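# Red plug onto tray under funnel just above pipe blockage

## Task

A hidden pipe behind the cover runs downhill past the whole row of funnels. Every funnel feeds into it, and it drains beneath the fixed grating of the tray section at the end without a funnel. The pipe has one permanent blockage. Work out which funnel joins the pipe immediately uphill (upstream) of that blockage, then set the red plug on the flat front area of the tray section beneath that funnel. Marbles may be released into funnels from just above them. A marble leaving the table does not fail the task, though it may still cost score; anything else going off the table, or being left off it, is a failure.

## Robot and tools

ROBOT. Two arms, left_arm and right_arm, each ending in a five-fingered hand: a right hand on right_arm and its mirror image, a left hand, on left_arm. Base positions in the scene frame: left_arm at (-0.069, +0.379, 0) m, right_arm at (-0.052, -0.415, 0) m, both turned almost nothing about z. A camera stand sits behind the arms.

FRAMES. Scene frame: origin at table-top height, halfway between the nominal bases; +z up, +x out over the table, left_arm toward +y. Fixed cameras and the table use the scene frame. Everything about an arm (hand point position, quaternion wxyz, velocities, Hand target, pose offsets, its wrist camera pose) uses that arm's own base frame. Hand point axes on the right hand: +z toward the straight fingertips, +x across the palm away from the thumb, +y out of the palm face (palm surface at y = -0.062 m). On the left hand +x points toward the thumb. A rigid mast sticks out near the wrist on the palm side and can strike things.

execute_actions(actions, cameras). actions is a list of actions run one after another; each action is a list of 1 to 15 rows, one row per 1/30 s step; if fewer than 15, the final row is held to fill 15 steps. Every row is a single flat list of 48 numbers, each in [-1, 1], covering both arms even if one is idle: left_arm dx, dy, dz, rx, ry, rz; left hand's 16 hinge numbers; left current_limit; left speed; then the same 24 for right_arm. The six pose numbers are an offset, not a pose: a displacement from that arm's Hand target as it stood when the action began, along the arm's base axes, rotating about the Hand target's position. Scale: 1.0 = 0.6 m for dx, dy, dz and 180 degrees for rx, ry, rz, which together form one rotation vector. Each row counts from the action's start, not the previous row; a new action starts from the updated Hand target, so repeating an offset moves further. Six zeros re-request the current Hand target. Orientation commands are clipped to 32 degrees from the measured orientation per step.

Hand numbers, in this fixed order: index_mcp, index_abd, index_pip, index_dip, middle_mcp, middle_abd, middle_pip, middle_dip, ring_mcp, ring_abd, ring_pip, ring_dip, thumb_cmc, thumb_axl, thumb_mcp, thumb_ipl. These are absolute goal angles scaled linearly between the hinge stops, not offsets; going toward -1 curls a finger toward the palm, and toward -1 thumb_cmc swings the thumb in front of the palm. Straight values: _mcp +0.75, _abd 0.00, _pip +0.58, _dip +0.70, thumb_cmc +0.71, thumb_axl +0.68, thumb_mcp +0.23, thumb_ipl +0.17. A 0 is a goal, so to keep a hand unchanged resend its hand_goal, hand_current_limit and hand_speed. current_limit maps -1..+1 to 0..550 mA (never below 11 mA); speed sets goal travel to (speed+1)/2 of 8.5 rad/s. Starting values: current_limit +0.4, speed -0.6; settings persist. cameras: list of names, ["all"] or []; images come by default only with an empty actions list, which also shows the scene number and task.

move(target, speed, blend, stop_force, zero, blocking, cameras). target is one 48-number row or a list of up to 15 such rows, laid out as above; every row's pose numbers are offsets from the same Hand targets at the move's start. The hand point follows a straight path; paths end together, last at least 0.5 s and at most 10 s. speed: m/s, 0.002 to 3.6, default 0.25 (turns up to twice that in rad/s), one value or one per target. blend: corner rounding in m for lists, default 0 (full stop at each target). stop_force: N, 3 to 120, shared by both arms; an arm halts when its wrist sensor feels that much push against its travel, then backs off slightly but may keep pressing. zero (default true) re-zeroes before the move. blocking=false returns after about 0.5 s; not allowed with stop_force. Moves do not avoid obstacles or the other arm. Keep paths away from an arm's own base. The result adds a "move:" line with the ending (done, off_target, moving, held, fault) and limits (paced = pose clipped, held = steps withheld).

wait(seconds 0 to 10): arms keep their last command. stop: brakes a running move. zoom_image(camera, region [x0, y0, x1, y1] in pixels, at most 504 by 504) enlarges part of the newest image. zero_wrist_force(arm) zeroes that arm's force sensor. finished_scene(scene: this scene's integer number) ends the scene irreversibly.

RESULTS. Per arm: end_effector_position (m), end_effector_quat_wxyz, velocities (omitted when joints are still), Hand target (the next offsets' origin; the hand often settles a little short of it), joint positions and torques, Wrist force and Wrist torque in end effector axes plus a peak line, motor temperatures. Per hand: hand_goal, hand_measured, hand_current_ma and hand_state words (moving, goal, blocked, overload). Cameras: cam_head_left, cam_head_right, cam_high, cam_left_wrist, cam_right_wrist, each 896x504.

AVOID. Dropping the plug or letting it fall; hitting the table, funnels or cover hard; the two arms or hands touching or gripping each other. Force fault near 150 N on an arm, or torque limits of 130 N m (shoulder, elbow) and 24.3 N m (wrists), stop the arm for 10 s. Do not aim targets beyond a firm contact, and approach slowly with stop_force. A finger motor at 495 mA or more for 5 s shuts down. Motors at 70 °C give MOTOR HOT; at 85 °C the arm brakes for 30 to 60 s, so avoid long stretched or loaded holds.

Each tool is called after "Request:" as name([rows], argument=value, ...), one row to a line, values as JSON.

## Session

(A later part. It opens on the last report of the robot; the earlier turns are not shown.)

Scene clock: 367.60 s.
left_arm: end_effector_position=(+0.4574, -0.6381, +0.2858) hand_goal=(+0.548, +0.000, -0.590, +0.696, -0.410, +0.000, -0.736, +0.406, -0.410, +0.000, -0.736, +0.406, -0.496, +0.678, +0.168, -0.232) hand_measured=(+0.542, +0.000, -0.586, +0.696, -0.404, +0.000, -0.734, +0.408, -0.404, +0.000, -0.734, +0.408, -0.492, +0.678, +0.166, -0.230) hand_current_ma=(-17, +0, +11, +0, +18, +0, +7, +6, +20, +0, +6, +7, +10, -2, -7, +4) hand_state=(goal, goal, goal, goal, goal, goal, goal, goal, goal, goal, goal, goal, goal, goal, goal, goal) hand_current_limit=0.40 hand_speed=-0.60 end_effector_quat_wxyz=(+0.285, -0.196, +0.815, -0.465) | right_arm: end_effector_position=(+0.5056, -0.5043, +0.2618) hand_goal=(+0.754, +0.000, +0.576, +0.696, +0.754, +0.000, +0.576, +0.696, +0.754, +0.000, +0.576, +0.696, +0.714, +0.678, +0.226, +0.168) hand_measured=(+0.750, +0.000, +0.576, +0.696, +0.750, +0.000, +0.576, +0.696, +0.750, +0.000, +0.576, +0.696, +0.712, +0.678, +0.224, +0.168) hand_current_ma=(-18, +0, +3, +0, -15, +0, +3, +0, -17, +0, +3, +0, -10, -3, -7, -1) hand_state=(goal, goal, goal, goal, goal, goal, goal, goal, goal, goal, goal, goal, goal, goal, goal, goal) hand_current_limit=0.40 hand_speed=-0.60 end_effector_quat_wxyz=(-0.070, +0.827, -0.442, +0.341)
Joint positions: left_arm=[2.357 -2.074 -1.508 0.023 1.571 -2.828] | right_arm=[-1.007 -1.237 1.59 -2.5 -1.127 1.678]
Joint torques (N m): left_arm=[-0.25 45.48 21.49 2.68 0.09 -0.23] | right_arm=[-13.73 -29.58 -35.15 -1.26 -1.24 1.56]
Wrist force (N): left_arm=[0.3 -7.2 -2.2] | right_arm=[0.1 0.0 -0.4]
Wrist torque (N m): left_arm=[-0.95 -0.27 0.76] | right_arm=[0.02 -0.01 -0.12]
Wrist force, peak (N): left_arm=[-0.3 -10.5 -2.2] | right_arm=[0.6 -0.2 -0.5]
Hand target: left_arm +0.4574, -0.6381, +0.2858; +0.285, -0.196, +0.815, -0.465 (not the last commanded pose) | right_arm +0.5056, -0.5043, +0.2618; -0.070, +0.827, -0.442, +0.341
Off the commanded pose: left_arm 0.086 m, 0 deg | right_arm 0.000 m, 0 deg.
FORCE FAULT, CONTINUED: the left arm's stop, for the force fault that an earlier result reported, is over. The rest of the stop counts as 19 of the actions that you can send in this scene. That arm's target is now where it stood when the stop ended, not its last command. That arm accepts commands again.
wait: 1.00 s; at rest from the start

Request:
move(target=[0,0,0.44,0,0,0,0.548,0,-0.591,0.696,-0.411,0,-0.737,0.406,-0.411,0,-0.737,0.406,-0.496,0.678,0.1685,-0.232,0.4,-0.6,0,0,0,0,0,0,0.548,0,-0.591,0.696,-0.411,0,-0.737,0.406,-0.411,0,-0.737,0.406,-0.496,0.678,0.1685,-0.232,0.4,-0.6], speed=0.2)

Request:
move([
  [0.228,0.445,0,0,0,0.122,0.548,0,-0.591,0.696,-0.411,0,-0.737,0.406,-0.411,0,-0.737,0.406,-0.496,0.678,0.1685,-0.232,0.4,-0.6,0,0,0,0,0,0,0.548,0,-0.591,0.696,-0.411,0,-0.737,0.406,-0.411,0,-0.737,0.406,-0.496,0.678,0.1685,-0.232,0.4,-0.6],
  [0.323,0.883,0,0,0,0.25,0.548,0,-0.591,0.696,-0.411,0,-0.737,0.406,-0.411,0,-0.737,0.406,-0.496,0.678,0.1685,-0.232,0.4,-0.6,0,0,0,0,0,0,0.548,0,-0.591,0.696,-0.411,0,-0.737,0.406,-0.411,0,-0.737,0.406,-0.496,0.678,0.1685,-0.232,0.4,-0.6],
], speed=0.4, blend=[0.05,0])

Request:
move([
  [-0.03,0.423,0,0,0,0.122,0.548,0,-0.591,0.696,-0.411,0,-0.737,0.406,-0.411,0,-0.737,0.406,-0.496,0.678,0.1685,-0.232,0.4,-0.6,0,0,0,0,0,0,0.548,0,-0.591,0.696,-0.411,0,-0.737,0.406,-0.411,0,-0.737,0.406,-0.496,0.678,0.1685,-0.232,0.4,-0.6],
  [-0.218,0.802,0,0,0,0.25,0.548,0,-0.591,0.696,-0.411,0,-0.737,0.406,-0.411,0,-0.737,0.406,-0.496,0.678,0.1685,-0.232,0.4,-0.6,0,0,0,0,0,0,0.548,0,-0.591,0.696,-0.411,0,-0.737,0.406,-0.411,0,-0.737,0.406,-0.496,0.678,0.1685,-0.232,0.4,-0.6],
], speed=0.4, blend=[0.05,0])

Request:
move([
  [-0.2,0.17,0,0,0,0.084,0.548,0,-0.591,0.696,-0.411,0,-0.737,0.406,-0.411,0,-0.737,0.406,-0.496,0.678,0.1685,-0.232,0.4,-0.6,0.129,0.487,0.23,0,0,0.139,0.548,0,-0.591,0.696,-0.411,0,-0.737,0.406,-0.411,0,-0.737,0.406,-0.496,0.678,0.1685,-0.232,0.4,-0.6],
  [-0.417,0.345,0,0,0,0.167,0.548,0,-0.591,0.696,-0.411,0,-0.737,0.406,-0.411,0,-0.737,0.406,-0.496,0.678,0.1685,-0.232,0.4,-0.6,0.071,0.92,0.23,0,0,0.278,0.548,0,-0.591,0.696,-0.411,0,-0.737,0.406,-0.411,0,-0.737,0.406,-0.496,0.678,0.1685,-0.232,0.4,-0.6],
], speed=0.4, blend=[0.05,0], cameras=["all"])

Scene clock: 409.80 s.
left_arm: end_effector_position=(+0.4574, -0.6381, +0.5497) hand_goal=(+0.548, +0.000, -0.590, +0.696, -0.410, +0.000, -0.736, +0.406, -0.410, +0.000, -0.736, +0.406, -0.496, +0.678, +0.168, -0.232) hand_measured=(+0.542, +0.000, -0.586, +0.696, -0.404, +0.000, -0.734, +0.408, -0.404, +0.000, -0.734, +0.408, -0.492, +0.678, +0.166, -0.230) hand_current_ma=(-17, +0, +11, +0, +18, +0, +7, +6, +20, +0, +6, +7, +10, -2, -7, +4) hand_state=(goal, goal, goal, goal, goal, goal, goal, goal, goal, goal, goal, goal, goal, goal, goal, goal) hand_current_limit=0.40 hand_speed=-0.60 end_effector_quat_wxyz=(+0.285, -0.196, +0.815, -0.465) | right_arm: end_effector_position=(+0.5056, -0.5043, +0.2618) hand_goal=(+0.548, +0.000, -0.590, +0.696, -0.410, +0.000, -0.736, +0.406, -0.410, +0.000, -0.736, +0.406, -0.496, +0.678, +0.168, -0.232) hand_measured=(+0.548, +0.000, -0.584, +0.696, -0.396, +0.000, -0.730, +0.410, -0.394, +0.000, -0.730, +0.408, -0.484, +0.678, +0.168, -0.230) hand_current_ma=(+0, +0, +27, +0, +62, +0, +22, +13, +69, +0, +25, +10, +49, -3, -3, +10) hand_state=(goal, goal, goal, goal, goal, goal, goal, goal, goal, goal, goal, goal, goal, goal, goal, goal) hand_current_limit=0.40 hand_speed=-0.60 end_effector_quat_wxyz=(-0.070, +0.827, -0.442, +0.341)
Joint positions: left_arm=[2.357 -1.999 -0.931 -0.629 1.571 -2.828] | right_arm=[-1.007 -1.237 1.59 -2.5 -1.127 1.678]
Joint torques (N m): left_arm=[-7.93 29.74 29.89 1.19 1.8 -0.53] | right_arm=[-11.89 -30.21 -30.9 -1.38 -0.57 1.55]
Wrist force (N): left_arm=[0.8 2.5 -0.8] | right_arm=[0.2 -0.3 -0.2]
Wrist torque (N m): left_arm=[0.29 -0.21 -0.05] | right_arm=[0.16 0.01 -0.01]
Wrist force, peak (N): left_arm=[0.4 -7.8 -2.8] | right_arm=[0.6 0.1 -0.8]
Hand target: left_arm +0.4574, -0.6381, +0.5498; +0.285, -0.196, +0.815, -0.465 | right_arm +0.5056, -0.5043, +0.2618; -0.070, +0.827, -0.442, +0.341
Off the commanded pose: left_arm 0.000 m, 0 deg | right_arm 0.000 m, 0 deg.
move: done

Scene clock: 411.93 s.
left_arm: end_effector_position=(+0.6511, -0.1085, +0.5498) hand_goal=(+0.548, +0.000, -0.590, +0.696, -0.410, +0.000, -0.736, +0.406, -0.410, +0.000, -0.736, +0.406, -0.496, +0.678, +0.168, -0.232) hand_measured=(+0.542, +0.000, -0.586, +0.696, -0.404, +0.000, -0.734, +0.408, -0.404, +0.000, -0.734, +0.408, -0.492, +0.678, +0.166, -0.230) hand_current_ma=(-17, +0, +11, +0, +18, +0, +7, +6, +20, +0, +6, +7, +9, -2, -7, +4) hand_state=(goal, goal, goal, goal, goal, goal, goal, goal, goal, goal, goal, goal, goal, goal, goal, goal) hand_current_limit=0.40 hand_speed=-0.60 end_effector_quat_wxyz=(+0.441, -0.493, +0.678, -0.321) | right_arm: end_effector_position=(+0.5056, -0.5043, +0.2618) hand_goal=(+0.548, +0.000, -0.590, +0.696, -0.410, +0.000, -0.736, +0.406, -0.410, +0.000, -0.736, +0.406, -0.496, +0.678, +0.168, -0.232) hand_measured=(+0.548, +0.000, -0.584, +0.696, -0.396, +0.000, -0.730, +0.410, -0.394, +0.000, -0.730, +0.408, -0.484, +0.678, +0.168, -0.230) hand_current_ma=(+0, +0, +27, +0, +62, +0, +22, +13, +69, +0, +25, +10, +49, -3, -3, +10) hand_state=(goal, goal, goal, goal, goal, goal, goal, goal, goal, goal, goal, goal, goal, goal, goal, goal) hand_current_limit=0.40 hand_speed=-0.60 end_effector_quat_wxyz=(-0.070, +0.827, -0.442, +0.341)
Joint positions: left_arm=[3.184 -1.669 -1.354 -0.536 1.533 -2.811] | right_arm=[-1.007 -1.237 1.59 -2.5 -1.127 1.678]
Joint torques (N m): left_arm=[6.2 15.63 29.68 1.76 -1.56 1.35] | right_arm=[-9.62 -30.35 -26.32 -1.02 0.04 1.39]
Wrist force (N): left_arm=[0.7 2.5 -0.8] | right_arm=[0.1 0.0 -0.6]
Wrist torque (N m): left_arm=[0.32 -0.18 -0.21] | right_arm=[0.24 0.03 -0.01]
Wrist force, peak (N): left_arm=[-1.3 2.9 -0.7] | right_arm=[0.6 0.0 -0.6]
Hand target: left_arm +0.6512, -0.1083, +0.5498; +0.441, -0.493, +0.678, -0.321 | right_arm +0.5056, -0.5043, +0.2618; -0.070, +0.827, -0.442, +0.341
Off the commanded pose: left_arm 0.000 m, 0 deg | right_arm 0.000 m, 0 deg.
move: done

Scene clock: 413.90 s.
left_arm: end_effector_position=(+0.5204, +0.3727, +0.5498) hand_goal=(+0.548, +0.000, -0.590, +0.696, -0.410, +0.000, -0.736, +0.406, -0.410, +0.000, -0.736, +0.406, -0.496, +0.678, +0.168, -0.232) hand_measured=(+0.542, +0.000, -0.586, +0.696, -0.404, +0.000, -0.734, +0.408, -0.404, +0.000, -0.734, +0.408, -0.492, +0.678, +0.166, -0.230) hand_current_ma=(-17, +0, +11, +0, +18, +0, +7, +6, +20, +0, +6, +7, +8, -2, -7, +4) hand_state=(goal, goal, goal, goal, goal, goal, goal, goal, goal, goal, goal, goal, goal, goal, goal, goal) hand_current_limit=0.40 hand_speed=-0.60 end_effector_quat_wxyz=(-0.530, +0.715, -0.438, +0.127) | right_arm: end_effector_position=(+0.5056, -0.5043, +0.2618) hand_goal=(+0.548, +0.000, -0.590, +0.696, -0.410, +0.000, -0.736, +0.406, -0.410, +0.000, -0.736, +0.406, -0.496, +0.678, +0.168, -0.232) hand_measured=(+0.548, +0.000, -0.584, +0.696, -0.396, +0.000, -0.730, +0.410, -0.394, +0.000, -0.730, +0.408, -0.484, +0.678, +0.168, -0.230) hand_current_ma=(+0, +0, +27, +0, +62, +0, +22, +13, +69, +0, +25, +10, +49, -3, -3, +10) hand_state=(goal, goal, goal, goal, goal, goal, goal, goal, goal, goal, goal, goal, goal, goal, goal, goal) hand_current_limit=0.40 hand_speed=-0.60 end_effector_quat_wxyz=(-0.070, +0.827, -0.442, +0.341)
Joint positions: left_arm=[3.98 -1.62 -1.407 -0.532 1.523 -2.807] | right_arm=[-1.007 -1.237 1.59 -2.5 -1.127 1.678]
Joint torques (N m): left_arm=[6.09 11.76 30.8 1.01 -1.71 1.33] | right_arm=[-9.08 -29.72 -25.04 -1.06 0.47 1.52]
Wrist force (N): left_arm=[0.9 2.5 -0.9] | right_arm=[0.2 -0.1 -0.6]
Wrist torque (N m): left_arm=[0.34 -0.21 -0.19] | right_arm=[0.23 0.02 0.00]
Wrist force, peak (N): left_arm=[0.6 3.0 -0.9] | right_arm=[0.4 0.0 -0.7]
Hand target: left_arm +0.5204, +0.3729, +0.5498; -0.530, +0.715, -0.437, +0.127 | right_arm +0.5056, -0.5043, +0.2618; -0.070, +0.827, -0.442, +0.341
Off the commanded pose: left_arm 0.000 m, 0 deg | right_arm 0.000 m, 0 deg.
move: done

Scene clock: 416.13 s.
left_arm: end_effector_position=(+0.2702, +0.5798, +0.5498) hand_goal=(+0.548, +0.000, -0.590, +0.696, -0.410, +0.000, -0.736, +0.406, -0.410, +0.000, -0.736, +0.406, -0.496, +0.678, +0.168, -0.232) hand_measured=(+0.542, +0.000, -0.586, +0.696, -0.404, +0.000, -0.734, +0.408, -0.404, +0.000, -0.734, +0.408, -0.492, +0.678, +0.166, -0.230) hand_current_ma=(-17, +0, +11, +0, +18, +0, +7, +6, +20, +0, +6, +7, +8, -2, -7, +4) hand_state=(goal, goal, goal, goal, goal, goal, goal, goal, goal, goal, goal, goal, goal, goal, goal, goal) hand_current_limit=0.40 hand_speed=-0.60 end_effector_quat_wxyz=(-0.545, +0.804, -0.237, -0.015) | right_arm: end_effector_position=(+0.5482, +0.0475, +0.3998) hand_goal=(+0.548, +0.000, -0.590, +0.696, -0.410, +0.000, -0.736, +0.406, -0.410, +0.000, -0.736, +0.406, -0.496, +0.678, +0.168, -0.232) hand_measured=(+0.548, +0.000, -0.584, +0.696, -0.396, +0.000, -0.730, +0.410, -0.394, +0.000, -0.730, +0.408, -0.486, +0.678, +0.168, -0.230) hand_current_ma=(+0, +0, +27, +0, +61, +0, +20, +13, +68, +0, +22, +10, +46, -3, -3, +9) hand_state=(goal, goal, goal, goal, goal, goal, goal, goal, goal, goal, goal, goal, goal, goal, goal, goal) hand_current_limit=0.40 hand_speed=-0.60 end_effector_quat_wxyz=(-0.208, +0.936, -0.050, +0.280)
Joint positions: left_arm=[4.489 -1.62 -1.407 -0.532 1.537 -2.813] | right_arm=[-0.222 -1.703 1.74 -2.145 -1.08 1.594]
Joint torques (N m): left_arm=[5.68 12.93 30.25 1.09 1.74 -1.71] | right_arm=[10.56 -11.42 -34.85 -4.73 -1.22 1.9]
Wrist force (N): left_arm=[1.0 2.6 -1.1] | right_arm=[0.4 -0.2 -0.6]
Wrist torque (N m): left_arm=[0.37 -0.22 -0.05] | right_arm=[0.24 -0.02 0.00]
Wrist force, peak (N): left_arm=[1.1 2.8 -1.3] | right_arm=[-0.4 -2.1 0.4]
Hand target: left_arm +0.2702, +0.5799, +0.5498; -0.545, +0.804, -0.237, -0.015 | right_arm +0.5482, +0.0477, +0.3998; -0.208, +0.936, -0.050, +0.280
Off the commanded pose: left_arm 0.000 m, 0 deg | right_arm 0.000 m, 0 deg.
move: done
camera_calibration:
cam_left_wrist: T_world_to_cam=[[-0.395474, 0.447315, 0.802191, -0.626305], [0.43734, -0.676316, 0.592731, -0.100516], [0.807672, 0.585239, 0.0718365, -0.472771], [0, 0, 0, 1]] pos_world=[0.178117, 0.488859, 0.595957]
cam_right_wrist: T_world_to_cam=[[-0.606296, -0.419977, -0.675295, 0.652938], [-0.79473, 0.289616, 0.533411, 0.169638], [-0.028444, 0.860082, -0.509361, 0.300897], [0, 0, 0, 1]] pos_world=[0.539249, -0.0337072, 0.503705]

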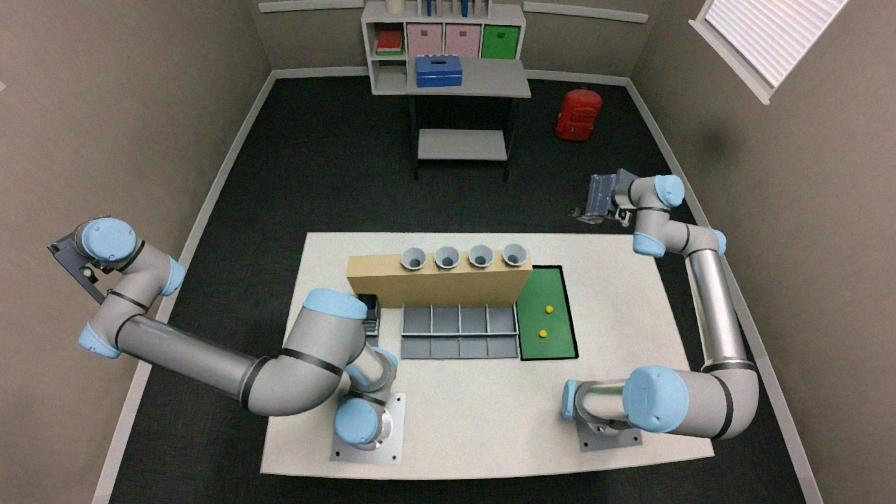

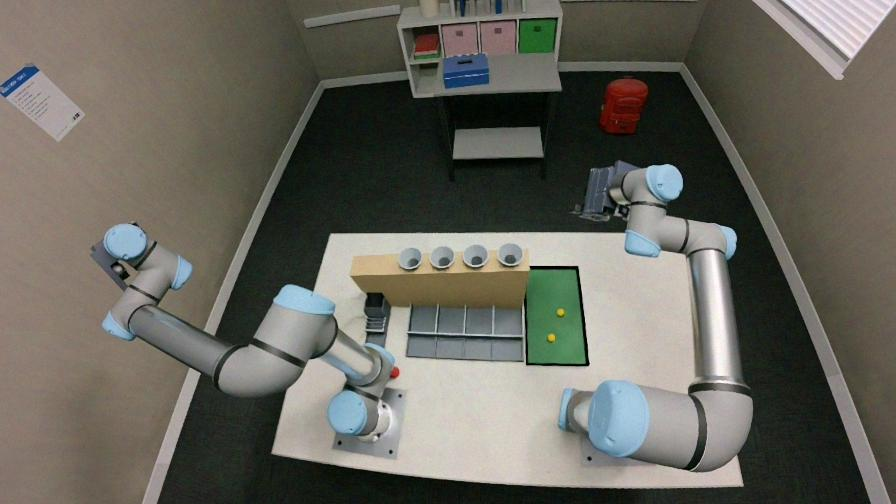

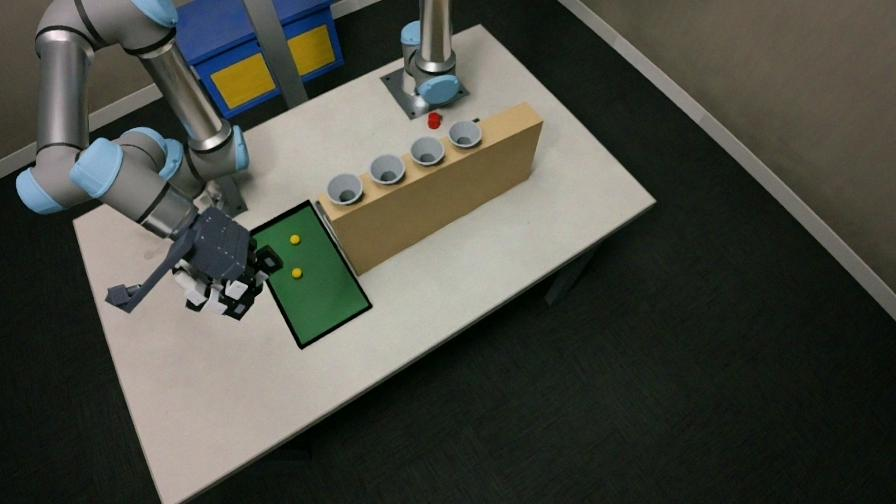

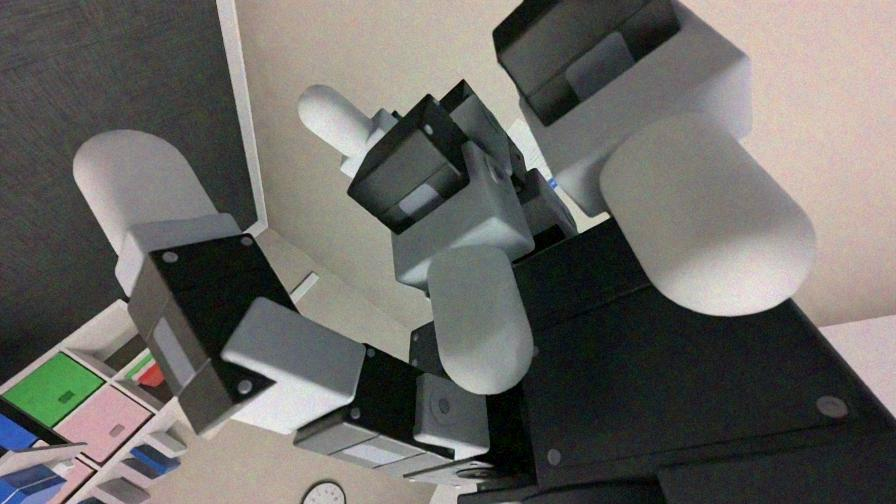

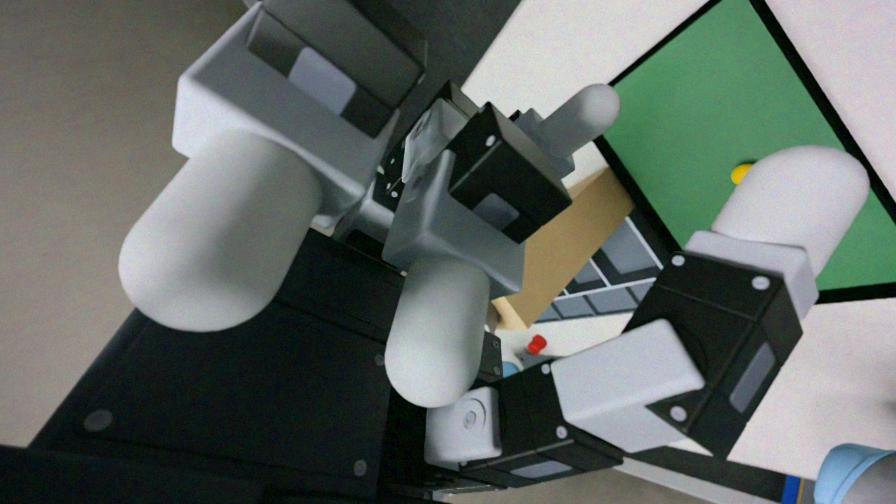

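Request:
move(target=[0,0,0,0,0,0,0.548,0,-0.591,0.696,-0.411,0,-0.737,0.406,-0.411,0,-0.737,0.406,-0.496,0.678,0.1685,-0.232,0.4,-0.6,-0.13,0.12,0,-0.2392,0.0619,0.4458,0.548,0,-0.591,0.696,-0.411,0,-0.737,0.406,-0.411,0,-0.737,0.406,-0.496,0.678,0.1685,-0.232,0.4,-0.6], speed=0.35, cameras=["cam_head_left"])

Request:
move(target=[0,0,0,0,0,0,0.548,0,-0.591,0.696,-0.411,0,-0.737,0.406,-0.411,0,-0.737,0.406,-0.496,0.678,0.1685,-0.232,0.4,-0.6,-0.167,0.085,-0.25,0.184,0.3185,0,0.548,0,-0.591,0.696,-0.411,0,-0.737,0.406,-0.411,0,-0.737,0.406,-0.496,0.678,0.1685,-0.232,0.4,-0.6], speed=0.3, cameras=["all"])

Scene clock: 425.50 s.
left_arm: end_effector_position=(+0.2702, +0.5799, +0.5498) hand_goal=(+0.548, +0.000, -0.590, +0.696, -0.410, +0.000, -0.736, +0.406, -0.410, +0.000, -0.736, +0.406, -0.496, +0.678, +0.168, -0.232) hand_measured=(+0.542, +0.000, -0.586, +0.696, -0.404, +0.000, -0.734, +0.408, -0.404, +0.000, -0.734, +0.408, -0.492, +0.678, +0.166, -0.230) hand_current_ma=(-17, +0, +11, +0, +18, +0, +7, +6, +20, +0, +6, +7, +8, -2, -7, +4) hand_state=(goal, goal, goal, goal, goal, goal, goal, goal, goal, goal, goal, goal, goal, goal, goal, goal) hand_current_limit=0.40 hand_speed=-0.60 end_effector_quat_wxyz=(-0.545, +0.804, -0.237, -0.015) | right_arm: end_effector_position=(+0.4702, +0.1197, +0.3998) hand_goal=(+0.548, +0.000, -0.590, +0.696, -0.410, +0.000, -0.736, +0.406, -0.410, +0.000, -0.736, +0.406, -0.496, +0.678, +0.168, -0.232) hand_measured=(+0.550, +0.000, -0.584, +0.696, -0.396, +0.000, -0.732, +0.410, -0.394, +0.000, -0.732, +0.408, -0.492, +0.678, +0.166, -0.230) hand_current_ma=(+4, +0, +27, +0, +61, +0, +14, +12, +68, +0, +15, +10, +12, -3, -9, +7) hand_state=(goal, goal, goal, goal, goal, goal, goal, goal, goal, goal, goal, goal, goal, goal, goal, goal) hand_current_limit=0.40 hand_speed=-0.60 end_effector_quat_wxyz=(+0.000, +0.778, +0.629, +0.000)
Joint positions: left_arm=[4.489 -1.62 -1.407 -0.532 1.537 -2.813] | right_arm=[0.066 -1.777 1.646 -1.439 -1.57 0.277]
Joint torques (N m): left_arm=[6.2 12.53 30.07 1.07 1.59 -1.7] | right_arm=[11.11 -23.28 -15.88 -0.84 -1.82 -1.84]
Wrist force (N): left_arm=[0.9 2.5 -1.0] | right_arm=[-0.3 0.6 -0.9]
Wrist torque (N m): left_arm=[0.35 -0.21 -0.05] | right_arm=[0.29 -0.06 0.11]
Wrist force, peak (N): left_arm=[1.0 2.7 -1.3] | right_arm=[-0.3 0.5 -1.0]
Hand target: left_arm +0.2702, +0.5799, +0.5498; -0.545, +0.804, -0.237, -0.015 | right_arm +0.4702, +0.1197, +0.3998; +0.000, +0.778, +0.629, +0.000
Off the commanded pose: left_arm 0.000 m, 0 deg | right_arm 0.000 m, 0 deg.
move: done
Images, in order (width x height): cam_head_left 896x504.

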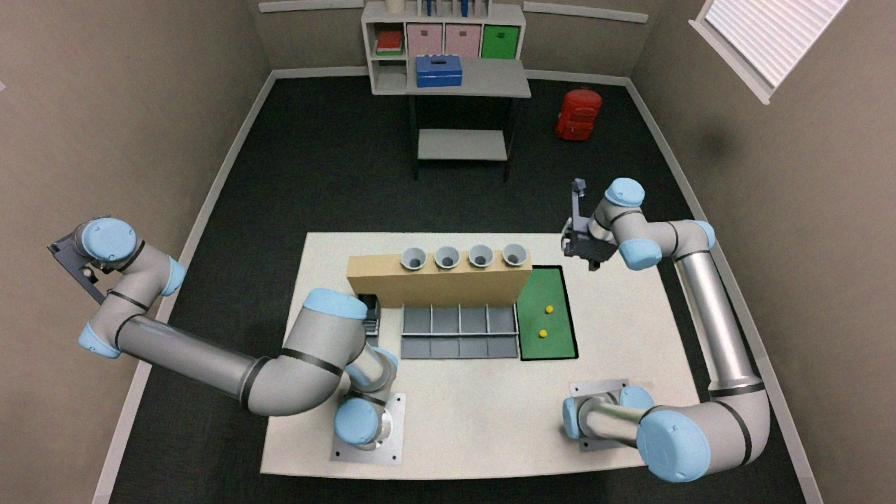

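Scene clock: 428.03 s.
left_arm: end_effector_position=(+0.2702, +0.5799, +0.5498) hand_goal=(+0.548, +0.000, -0.590, +0.696, -0.410, +0.000, -0.736, +0.406, -0.410, +0.000, -0.736, +0.406, -0.496, +0.678, +0.168, -0.232) hand_measured=(+0.542, +0.000, -0.586, +0.696, -0.404, +0.000, -0.734, +0.408, -0.404, +0.000, -0.734, +0.408, -0.492, +0.678, +0.166, -0.230) hand_current_ma=(-17, +0, +11, +0, +18, +0, +7, +6, +20, +0, +6, +7, +8, -2, -7, +4) hand_state=(goal, goal, goal, goal, goal, goal, goal, goal, goal, goal, goal, goal, goal, goal, goal, goal) hand_current_limit=0.40 hand_speed=-0.60 end_effector_quat_wxyz=(-0.545, +0.804, -0.237, -0.015) | right_arm: end_effector_position=(+0.3700, +0.1707, +0.2499) hand_goal=(+0.548, +0.000, -0.590, +0.696, -0.410, +0.000, -0.736, +0.406, -0.410, +0.000, -0.736, +0.406, -0.496, +0.678, +0.168, -0.232) hand_measured=(+0.544, +0.000, -0.586, +0.696, -0.400, +0.000, -0.732, +0.410, -0.400, +0.000, -0.732, +0.408, -0.492, +0.678, +0.166, -0.230) hand_current_ma=(-12, +0, +19, +0, +42, +0, +14, +12, +47, +0, +15, +10, +12, -3, -9, +7) hand_state=(goal, goal, goal, goal, goal, goal, goal, goal, goal, goal, goal, goal, goal, goal, goal, goal) hand_current_limit=0.40 hand_speed=-0.60 end_effector_quat_wxyz=(-0.510, +0.651, +0.527, -0.196)
Joint positions: left_arm=[4.489 -1.62 -1.407 -0.532 1.537 -2.813] | right_arm=[-0.105 -1.386 1.559 -0.622 -1.189 -0.135]
Joint torques (N m): left_arm=[6.39 13.22 30.54 1.08 1.62 -1.63] | right_arm=[-11.78 -20.11 -13.4 1.96 1.92 -1.86]
Wrist force (N): left_arm=[1.0 2.6 -1.1] | right_arm=[-0.9 0.1 0.2]
Wrist torque (N m): left_arm=[0.37 -0.23 -0.04] | right_arm=[0.28 0.13 0.15]
Wrist force, peak (N): left_arm=[1.0 2.7 -1.0] | right_arm=[-0.3 0.4 -1.2]
Hand target: left_arm +0.2702, +0.5799, +0.5498; -0.545, +0.804, -0.237, -0.015 | right_arm +0.3700, +0.1707, +0.2498; -0.510, +0.651, +0.527, -0.196
Off the commanded pose: left_arm 0.000 m, 0 deg | right_arm 0.000 m, 0 deg.
move: done
camera_calibration:
cam_left_wrist: T_world_to_cam=[[-0.395513, 0.447293, 0.802184, -0.626322], [0.437392, -0.676275, 0.59274, -0.100507], [0.807625, 0.585305, 0.0718329, -0.472712], [0, 0, 0, 1]] pos_world=[0.178017, 0.488859, 0.595957]
cam_right_wrist: T_world_to_cam=[[0.012293, -0.610486, -0.791932, 0.328125], [0.166901, -0.779628, 0.603592, -0.118571], [-0.985897, -0.139594, 0.0923068, 0.488096], [0, 0, 0, 1]] pos_world=[0.496968, 0.17601, 0.286367]

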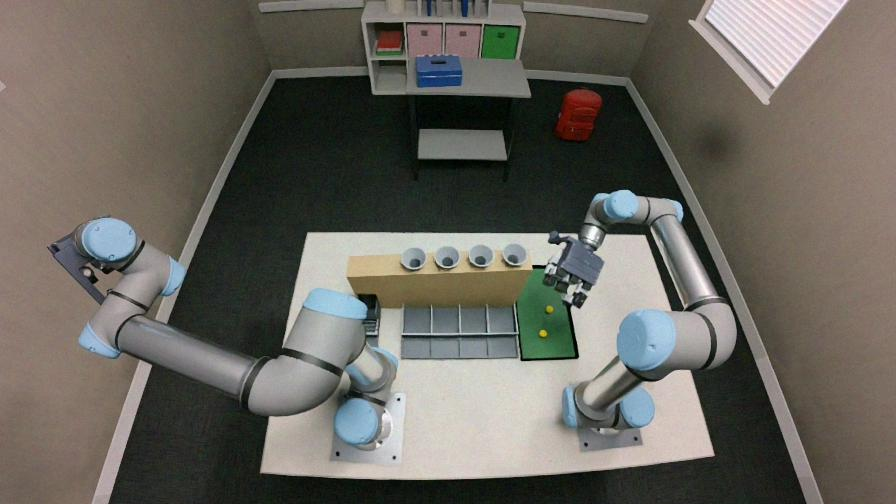

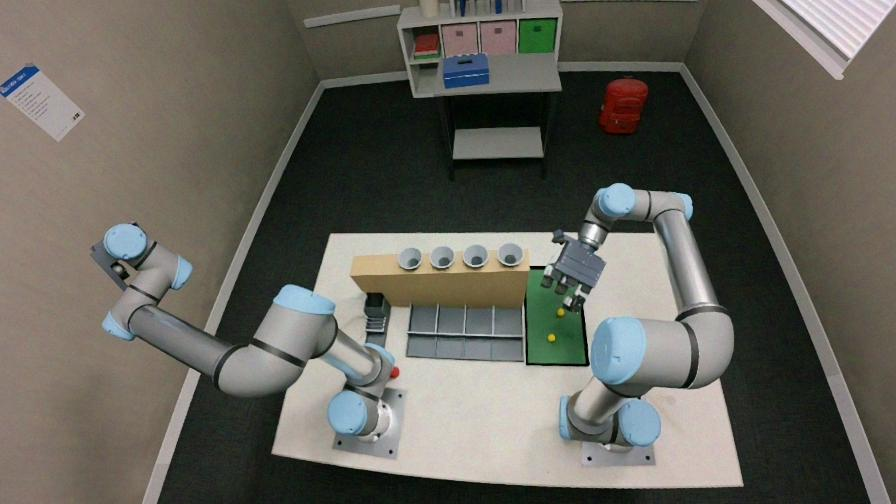

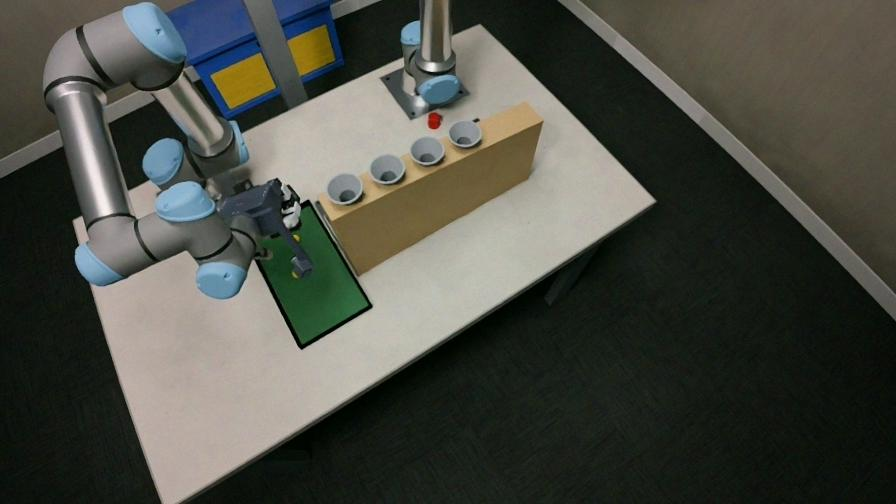

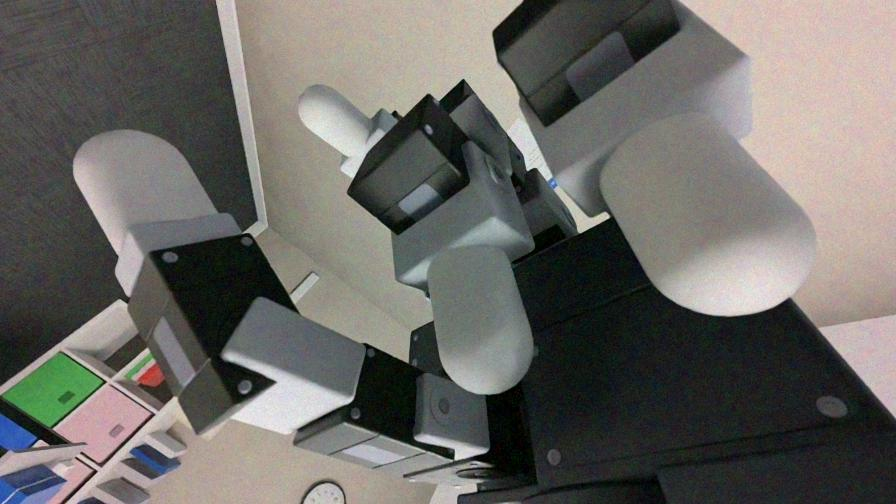

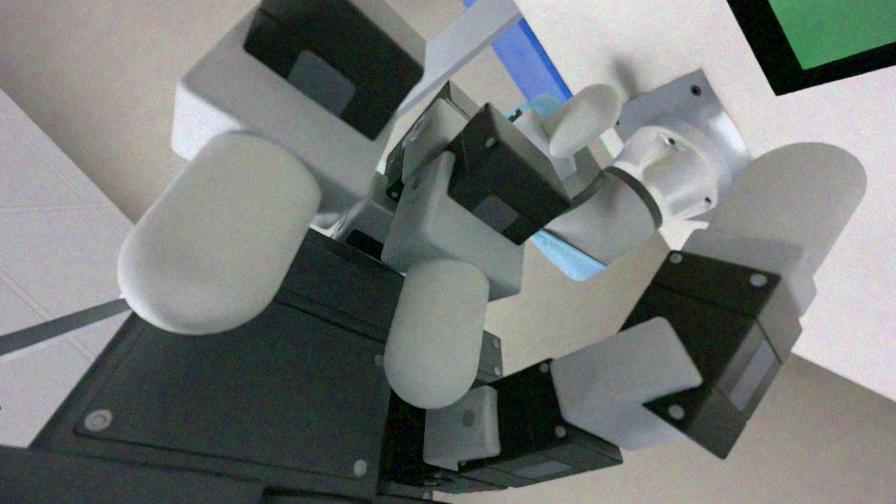

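Request:
move(target=[0,0,0,0,0,0,0.548,0,-0.591,0.696,-0.411,0,-0.737,0.406,-0.411,0,-0.737,0.406,-0.496,0.678,0.1685,-0.232,0.4,-0.6,0,0,-0.28333,0,0,0,0.548,0,-0.591,0.696,-0.411,0,-0.737,0.406,-0.411,0,-0.737,0.406,-0.496,0.678,0.1685,-0.232,0.4,-0.6], speed=0.15, cameras=["cam_right_wrist","cam_high"])

Scene clock: 440.03 s.
left_arm: end_effector_position=(+0.2702, +0.5799, +0.5498) hand_goal=(+0.548, +0.000, -0.590, +0.696, -0.410, +0.000, -0.736, +0.406, -0.410, +0.000, -0.736, +0.406, -0.496, +0.678, +0.168, -0.232) hand_measured=(+0.542, +0.000, -0.586, +0.696, -0.404, +0.000, -0.734, +0.408, -0.404, +0.000, -0.734, +0.408, -0.492, +0.678, +0.166, -0.230) hand_current_ma=(-17, +0, +11, +0, +18, +0, +7, +6, +20, +0, +6, +7, +8, -2, -7, +4) hand_state=(goal, goal, goal, goal, goal, goal, goal, goal, goal, goal, goal, goal, goal, goal, goal, goal) hand_current_limit=0.40 hand_speed=-0.60 end_effector_quat_wxyz=(-0.545, +0.804, -0.237, -0.015) | right_arm: end_effector_position=(+0.3700, +0.1707, +0.0799) hand_goal=(+0.548, +0.000, -0.590, +0.696, -0.410, +0.000, -0.736, +0.406, -0.410, +0.000, -0.736, +0.406, -0.496, +0.678, +0.168, -0.232) hand_measured=(+0.544, +0.000, -0.586, +0.696, -0.400, +0.000, -0.732, +0.410, -0.400, +0.000, -0.732, +0.408, -0.492, +0.678, +0.166, -0.230) hand_current_ma=(-14, +0, +19, +0, +40, +0, +14, +12, +45, +0, +15, +10, +12, -3, -9, +7) hand_state=(goal, goal, goal, goal, goal, goal, goal, goal, goal, goal, goal, goal, goal, goal, goal, goal) hand_current_limit=0.40 hand_speed=-0.60 end_effector_quat_wxyz=(-0.510, +0.651, +0.526, -0.196)
Joint positions: left_arm=[4.489 -1.62 -1.407 -0.532 1.537 -2.813] | right_arm=[-0.105 -1.234 1.832 -1.047 -1.189 -0.136]
Joint torques (N m): left_arm=[6.85 12.62 30.3 1.08 1.53 -1.63] | right_arm=[12.35 -24.46 -7.87 -1.78 1.89 2.08]
Wrist force (N): left_arm=[0.7 2.4 -1.1] | right_arm=[-0.4 -0.2 0.1]
Wrist torque (N m): left_arm=[0.35 -0.18 -0.07] | right_arm=[0.27 0.05 0.14]
Wrist force, peak (N): left_arm=[1.1 2.7 -1.0] | right_arm=[-1.0 0.5 0.8]
Hand target: left_arm +0.2702, +0.5799, +0.5498; -0.545, +0.804, -0.237, -0.015 | right_arm +0.3700, +0.1707, +0.0798; -0.510, +0.651, +0.527, -0.196
Off the commanded pose: left_arm 0.000 m, 0 deg | right_arm 0.000 m, 0 deg.
move: done
camera_calibration:
cam_right_wrist: T_world_to_cam=[[0.0119262, -0.610299, -0.792082, 0.193588], [0.167142, -0.779776, 0.603334, -0.0159632], [-0.985861, -0.139586, 0.092707, 0.503728], [0, 0, 0, 1]] pos_world=[0.496965, 0.176012, 0.116269]
Images, in order (width x height): cam_high 896x504, cam_right_wrist 896x504.

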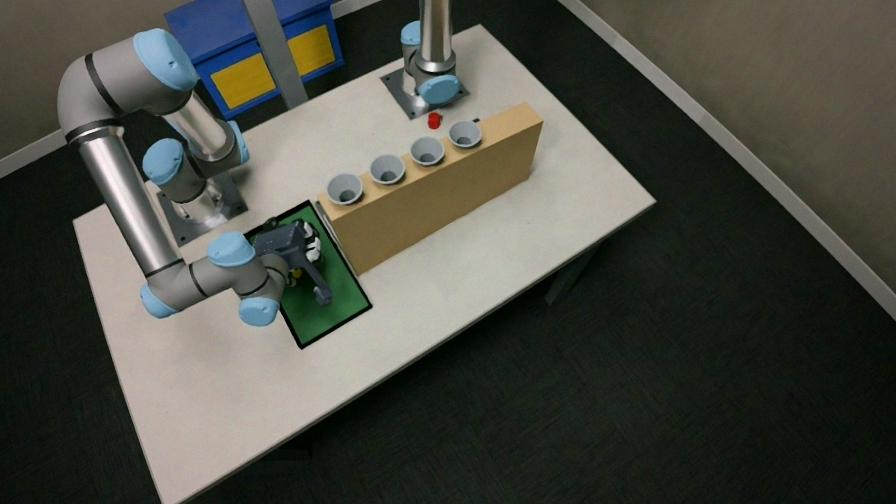

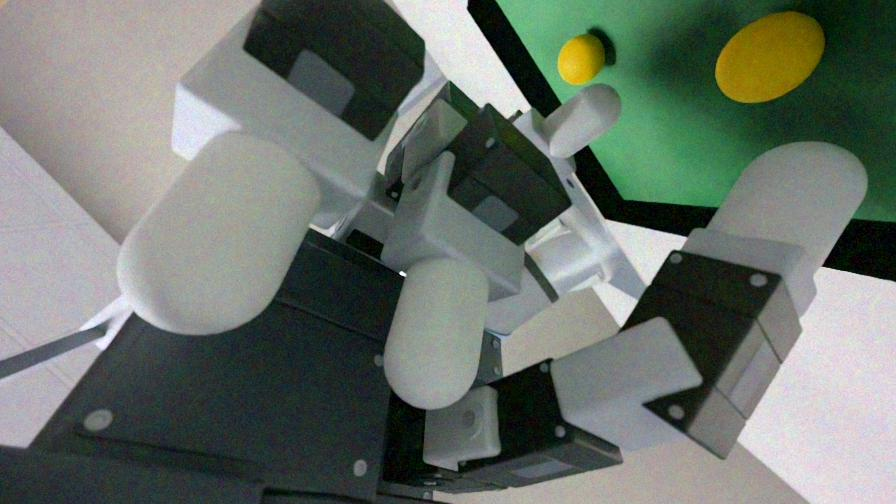

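Request:
zoom_image(camera="cam_right_wrist", region=[500, 0, 896, 280])

Scaled by 1.273.

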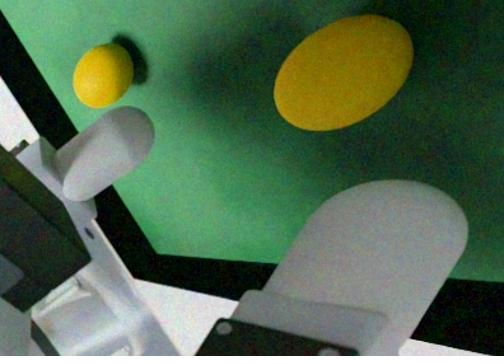

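Request:
move(target=[0,0,0,0,0,0,0.548,0,-0.591,0.696,-0.411,0,-0.737,0.406,-0.411,0,-0.737,0.406,-0.496,0.678,0.1685,-0.232,0.4,-0.6,-0.0127,0.0088,-0.0417,0,0,0,0.644,0,-0.737,0.696,-0.411,0,-0.737,0.406,-0.411,0,-0.737,0.406,-0.496,0.678,0.225,-0.243,0.4,-0.6], speed=0.05, cameras=["cam_right_wrist"])

Scene clock: 497.10 s.
left_arm: end_effector_position=(+0.2702, +0.5799, +0.5498) hand_goal=(+0.548, +0.000, -0.590, +0.696, -0.410, +0.000, -0.736, +0.406, -0.410, +0.000, -0.736, +0.406, -0.496, +0.678, +0.168, -0.232) hand_measured=(+0.542, +0.000, -0.586, +0.696, -0.404, +0.000, -0.734, +0.408, -0.404, +0.000, -0.734, +0.408, -0.492, +0.678, +0.166, -0.230) hand_current_ma=(-17, +0, +11, +0, +18, +0, +7, +6, +20, +0, +6, +7, +8, -2, -7, +4) hand_state=(goal, goal, goal, goal, goal, goal, goal, goal, goal, goal, goal, goal, goal, goal, goal, goal) hand_current_limit=0.40 hand_speed=-0.60 end_effector_quat_wxyz=(-0.545, +0.804, -0.237, -0.015) | right_arm: end_effector_position=(+0.3624, +0.1759, +0.0549) hand_goal=(+0.644, +0.000, -0.736, +0.696, -0.410, +0.000, -0.736, +0.406, -0.410, +0.000, -0.736, +0.406, -0.496, +0.678, +0.226, -0.242) hand_measured=(+0.628, +0.000, -0.730, +0.696, -0.400, +0.000, -0.732, +0.410, -0.400, +0.000, -0.732, +0.408, -0.492, +0.678, +0.222, -0.240) hand_current_ma=(-70, +0, +20, +0, +40, +0, +14, +12, +45, +0, +15, +10, +12, -3, -21, +14) hand_state=(goal, goal, goal, goal, goal, goal, goal, goal, goal, goal, goal, goal, goal, goal, goal, goal) hand_current_limit=0.40 hand_speed=-0.60 end_effector_quat_wxyz=(-0.510, +0.651, +0.527, -0.196)
Joint positions: left_arm=[4.489 -1.62 -1.407 -0.532 1.537 -2.813] | right_arm=[-0.096 -1.211 1.879 -1.118 -1.181 -0.131]
Joint torques (N m): left_arm=[5.87 12.8 30.36 1.14 1.45 -1.57] | right_arm=[9.93 -24.04 -8.19 -1.75 2.07 1.9]
Wrist force (N): left_arm=[0.8 2.7 -1.0] | right_arm=[-0.6 0.0 0.5]
Wrist torque (N m): left_arm=[0.38 -0.21 -0.06] | right_arm=[0.27 0.08 -0.02]
Wrist force, peak (N): left_arm=[1.0 2.7 -1.1] | right_arm=[-0.4 -0.1 0.8]
Hand target: left_arm +0.2702, +0.5799, +0.5498; -0.545, +0.804, -0.237, -0.015 | right_arm +0.3624, +0.1760, +0.0548; -0.510, +0.651, +0.527, -0.196
Off the commanded pose: left_arm 0.000 m, 0 deg | right_arm 0.000 m, 0 deg.
move: done
camera_calibration:
cam_right_wrist: T_world_to_cam=[[0.0119874, -0.610289, -0.792088, 0.177079], [0.167237, -0.779764, 0.603325, 0.00447503], [-0.985844, -0.139699, 0.0927156, 0.499304], [0, 0, 0, 1]] pos_world=[0.489365, 0.181311, 0.0912693]
Images, in order (width x height): cam_right_wrist 896x504.

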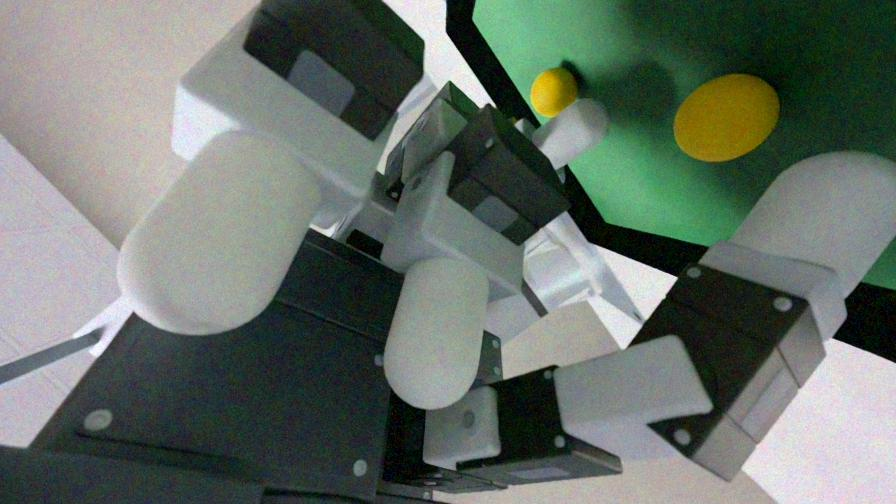

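Request:
move(target=[0,0,0,0,0,0,0.548,0,-0.591,0.696,-0.411,0,-0.737,0.406,-0.411,0,-0.737,0.406,-0.496,0.678,0.1685,-0.232,0.4,-0.6,-0.005,-0.0025,-0.0313,0,0,0,0.644,0,-0.737,0.696,-0.411,0,-0.737,0.406,-0.411,0,-0.737,0.406,-0.496,0.678,0.225,-0.243,0.4,-0.6], speed=0.03, stop_force=5, cameras=["cam_right_wrist"])

Scene clock: 511.63 s.
left_arm: end_effector_position=(+0.2702, +0.5799, +0.5498) hand_goal=(+0.548, +0.000, -0.590, +0.696, -0.410, +0.000, -0.736, +0.406, -0.410, +0.000, -0.736, +0.406, -0.496, +0.678, +0.168, -0.232) hand_measured=(+0.542, +0.000, -0.586, +0.696, -0.404, +0.000, -0.734, +0.408, -0.404, +0.000, -0.734, +0.408, -0.492, +0.678, +0.166, -0.230) hand_current_ma=(-17, +0, +11, +0, +18, +0, +7, +6, +20, +0, +6, +7, +8, -2, -7, +4) hand_state=(goal, goal, goal, goal, goal, goal, goal, goal, goal, goal, goal, goal, goal, goal, goal, goal) hand_current_limit=0.40 hand_speed=-0.60 end_effector_quat_wxyz=(-0.545, +0.804, -0.237, -0.015) | right_arm: end_effector_position=(+0.3594, +0.1745, +0.0360) hand_goal=(+0.644, +0.000, -0.736, +0.696, -0.410, +0.000, -0.736, +0.406, -0.410, +0.000, -0.736, +0.406, -0.496, +0.678, +0.226, -0.242) hand_measured=(+0.634, +0.000, -0.738, +0.696, -0.400, +0.000, -0.732, +0.410, -0.400, +0.000, -0.732, +0.408, -0.492, +0.678, +0.222, -0.240) hand_current_ma=(-46, -1, -11, -2, +40, +0, +14, +12, +45, +0, +15, +10, +12, -3, -21, +13) hand_state=(goal, goal, goal, goal, goal, goal, goal, goal, goal, goal, goal, goal, goal, goal, goal, goal) hand_current_limit=0.40 hand_speed=-0.60 end_effector_quat_wxyz=(-0.510, +0.651, +0.527, -0.196)
Joint positions: left_arm=[4.489 -1.62 -1.407 -0.532 1.537 -2.813] | right_arm=[-0.1 -1.188 1.905 -1.167 -1.185 -0.133]
Joint torques (N m): left_arm=[5.67 12.74 29.94 1.01 1.52 -1.57] | right_arm=[-11.96 -24.88 -6.3 -1.61 -1.81 -2.2]
Wrist force (N): left_arm=[0.8 2.4 -1.0] | right_arm=[0.4 -1.4 -0.1]
Wrist torque (N m): left_arm=[0.34 -0.20 -0.05] | right_arm=[0.24 0.11 0.16]
Wrist force, peak (N): left_arm=[1.0 2.8 -1.1] | right_arm=[0.4 -2.0 0.1]
Hand target: left_arm +0.2702, +0.5799, +0.5498; -0.545, +0.804, -0.237, -0.015 | right_arm +0.3594, +0.1745, +0.0360; -0.510, +0.651, +0.527, -0.196
Off the commanded pose: left_arm 0.000 m, 0 deg | right_arm 0.000 m, 0 deg.
move: done
camera_calibration:
cam_right_wrist: T_world_to_cam=[[0.0119874, -0.610289, -0.792088, 0.161231], [0.167237, -0.779764, 0.603325, 0.0152267], [-0.985844, -0.139699, 0.0927156, 0.497791], [0, 0, 0, 1]] pos_world=[0.486265, 0.179811, 0.0723693]
Images, in order (width x height): cam_right_wrist 896x504.

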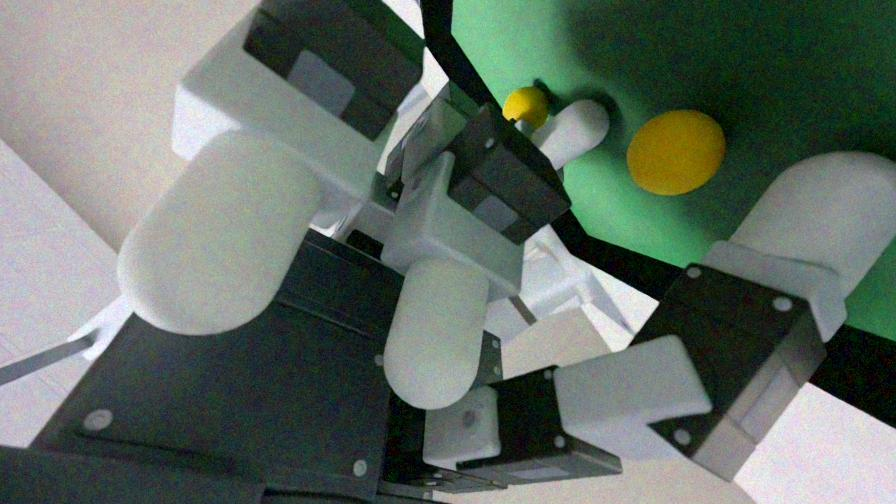

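Request:
move(target=[0,0,0,0,0,0,0.548,0,-0.591,0.696,-0.411,0,-0.737,0.406,-0.411,0,-0.737,0.406,-0.496,0.678,0.1685,-0.232,0.4,-0.6,0,0,0,0,0,0,0.35,0,-0.737,0.696,-0.411,0,-0.737,0.406,-0.411,0,-0.737,0.406,-0.496,0.678,0.04,-0.243,0,-0.85], speed=0.05, cameras=["cam_right_wrist"])

Scene clock: 518.37 s.
left_arm: end_effector_position=(+0.2702, +0.5799, +0.5498) hand_goal=(+0.548, +0.000, -0.590, +0.696, -0.410, +0.000, -0.736, +0.406, -0.410, +0.000, -0.736, +0.406, -0.496, +0.678, +0.168, -0.232) hand_measured=(+0.542, +0.000, -0.586, +0.696, -0.404, +0.000, -0.734, +0.408, -0.404, +0.000, -0.734, +0.408, -0.492, +0.678, +0.166, -0.230) hand_current_ma=(-17, +0, +11, +0, +18, +0, +7, +6, +20, +0, +6, +7, +8, -2, -7, +4) hand_state=(goal, goal, goal, goal, goal, goal, goal, goal, goal, goal, goal, goal, goal, goal, goal, goal) hand_current_limit=0.40 hand_speed=-0.60 end_effector_quat_wxyz=(-0.545, +0.804, -0.237, -0.015) | right_arm: end_effector_position=(+0.3594, +0.1745, +0.0360) hand_goal=(+0.350, +0.000, -0.736, +0.696, -0.410, +0.000, -0.736, +0.406, -0.410, +0.000, -0.736, +0.406, -0.496, +0.678, +0.040, -0.242) hand_measured=(+0.626, -0.002, -0.736, +0.696, -0.400, +0.000, -0.732, +0.410, -0.400, +0.000, -0.732, +0.408, -0.494, +0.678, +0.042, -0.240) hand_current_ma=(+275, -4, +1, -1, +40, +0, +14, +12, +45, +0, +15, +10, +11, -3, +11, +13) hand_state=(blocked, goal, goal, goal, goal, goal, goal, goal, goal, goal, goal, goal, goal, goal, goal, goal) hand_current_limit=0.00 hand_speed=-0.85 end_effector_quat_wxyz=(-0.510, +0.651, +0.527, -0.196)
Joint positions: left_arm=[4.489 -1.62 -1.407 -0.532 1.537 -2.813] | right_arm=[-0.1 -1.188 1.905 -1.167 -1.185 -0.133]
Joint torques (N m): left_arm=[5.91 13.3 30.73 1.07 1.37 -1.6] | right_arm=[-12.78 -23.2 -6.55 -1.48 -1.66 -1.92]
Wrist force (N): left_arm=[1.1 2.6 -1.1] | right_arm=[0.7 -3.5 0.9]
Wrist torque (N m): left_arm=[0.37 -0.24 -0.04] | right_arm=[0.23 0.11 0.22]
Wrist force, peak (N): left_arm=[0.7 2.7 -1.3] | right_arm=[0.9 -4.5 0.5]
Hand target: left_arm +0.2702, +0.5799, +0.5498; -0.545, +0.804, -0.237, -0.015 | right_arm +0.3594, +0.1745, +0.0360; -0.510, +0.651, +0.527, -0.196
Off the commanded pose: left_arm 0.000 m, 0 deg | right_arm 0.000 m, 0 deg.
move: done
camera_calibration:
cam_right_wrist: T_world_to_cam=[[0.0119874, -0.610289, -0.792088, 0.161231], [0.167237, -0.779764, 0.603325, 0.0152267], [-0.985844, -0.139699, 0.0927156, 0.497791], [0, 0, 0, 1]] pos_world=[0.486265, 0.179811, 0.0723693]
Images, in order (width x height): cam_right_wrist 896x504.

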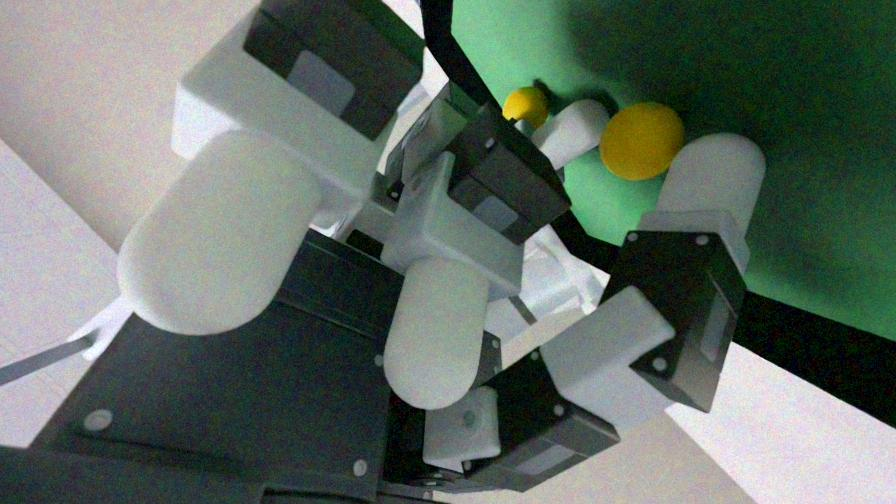

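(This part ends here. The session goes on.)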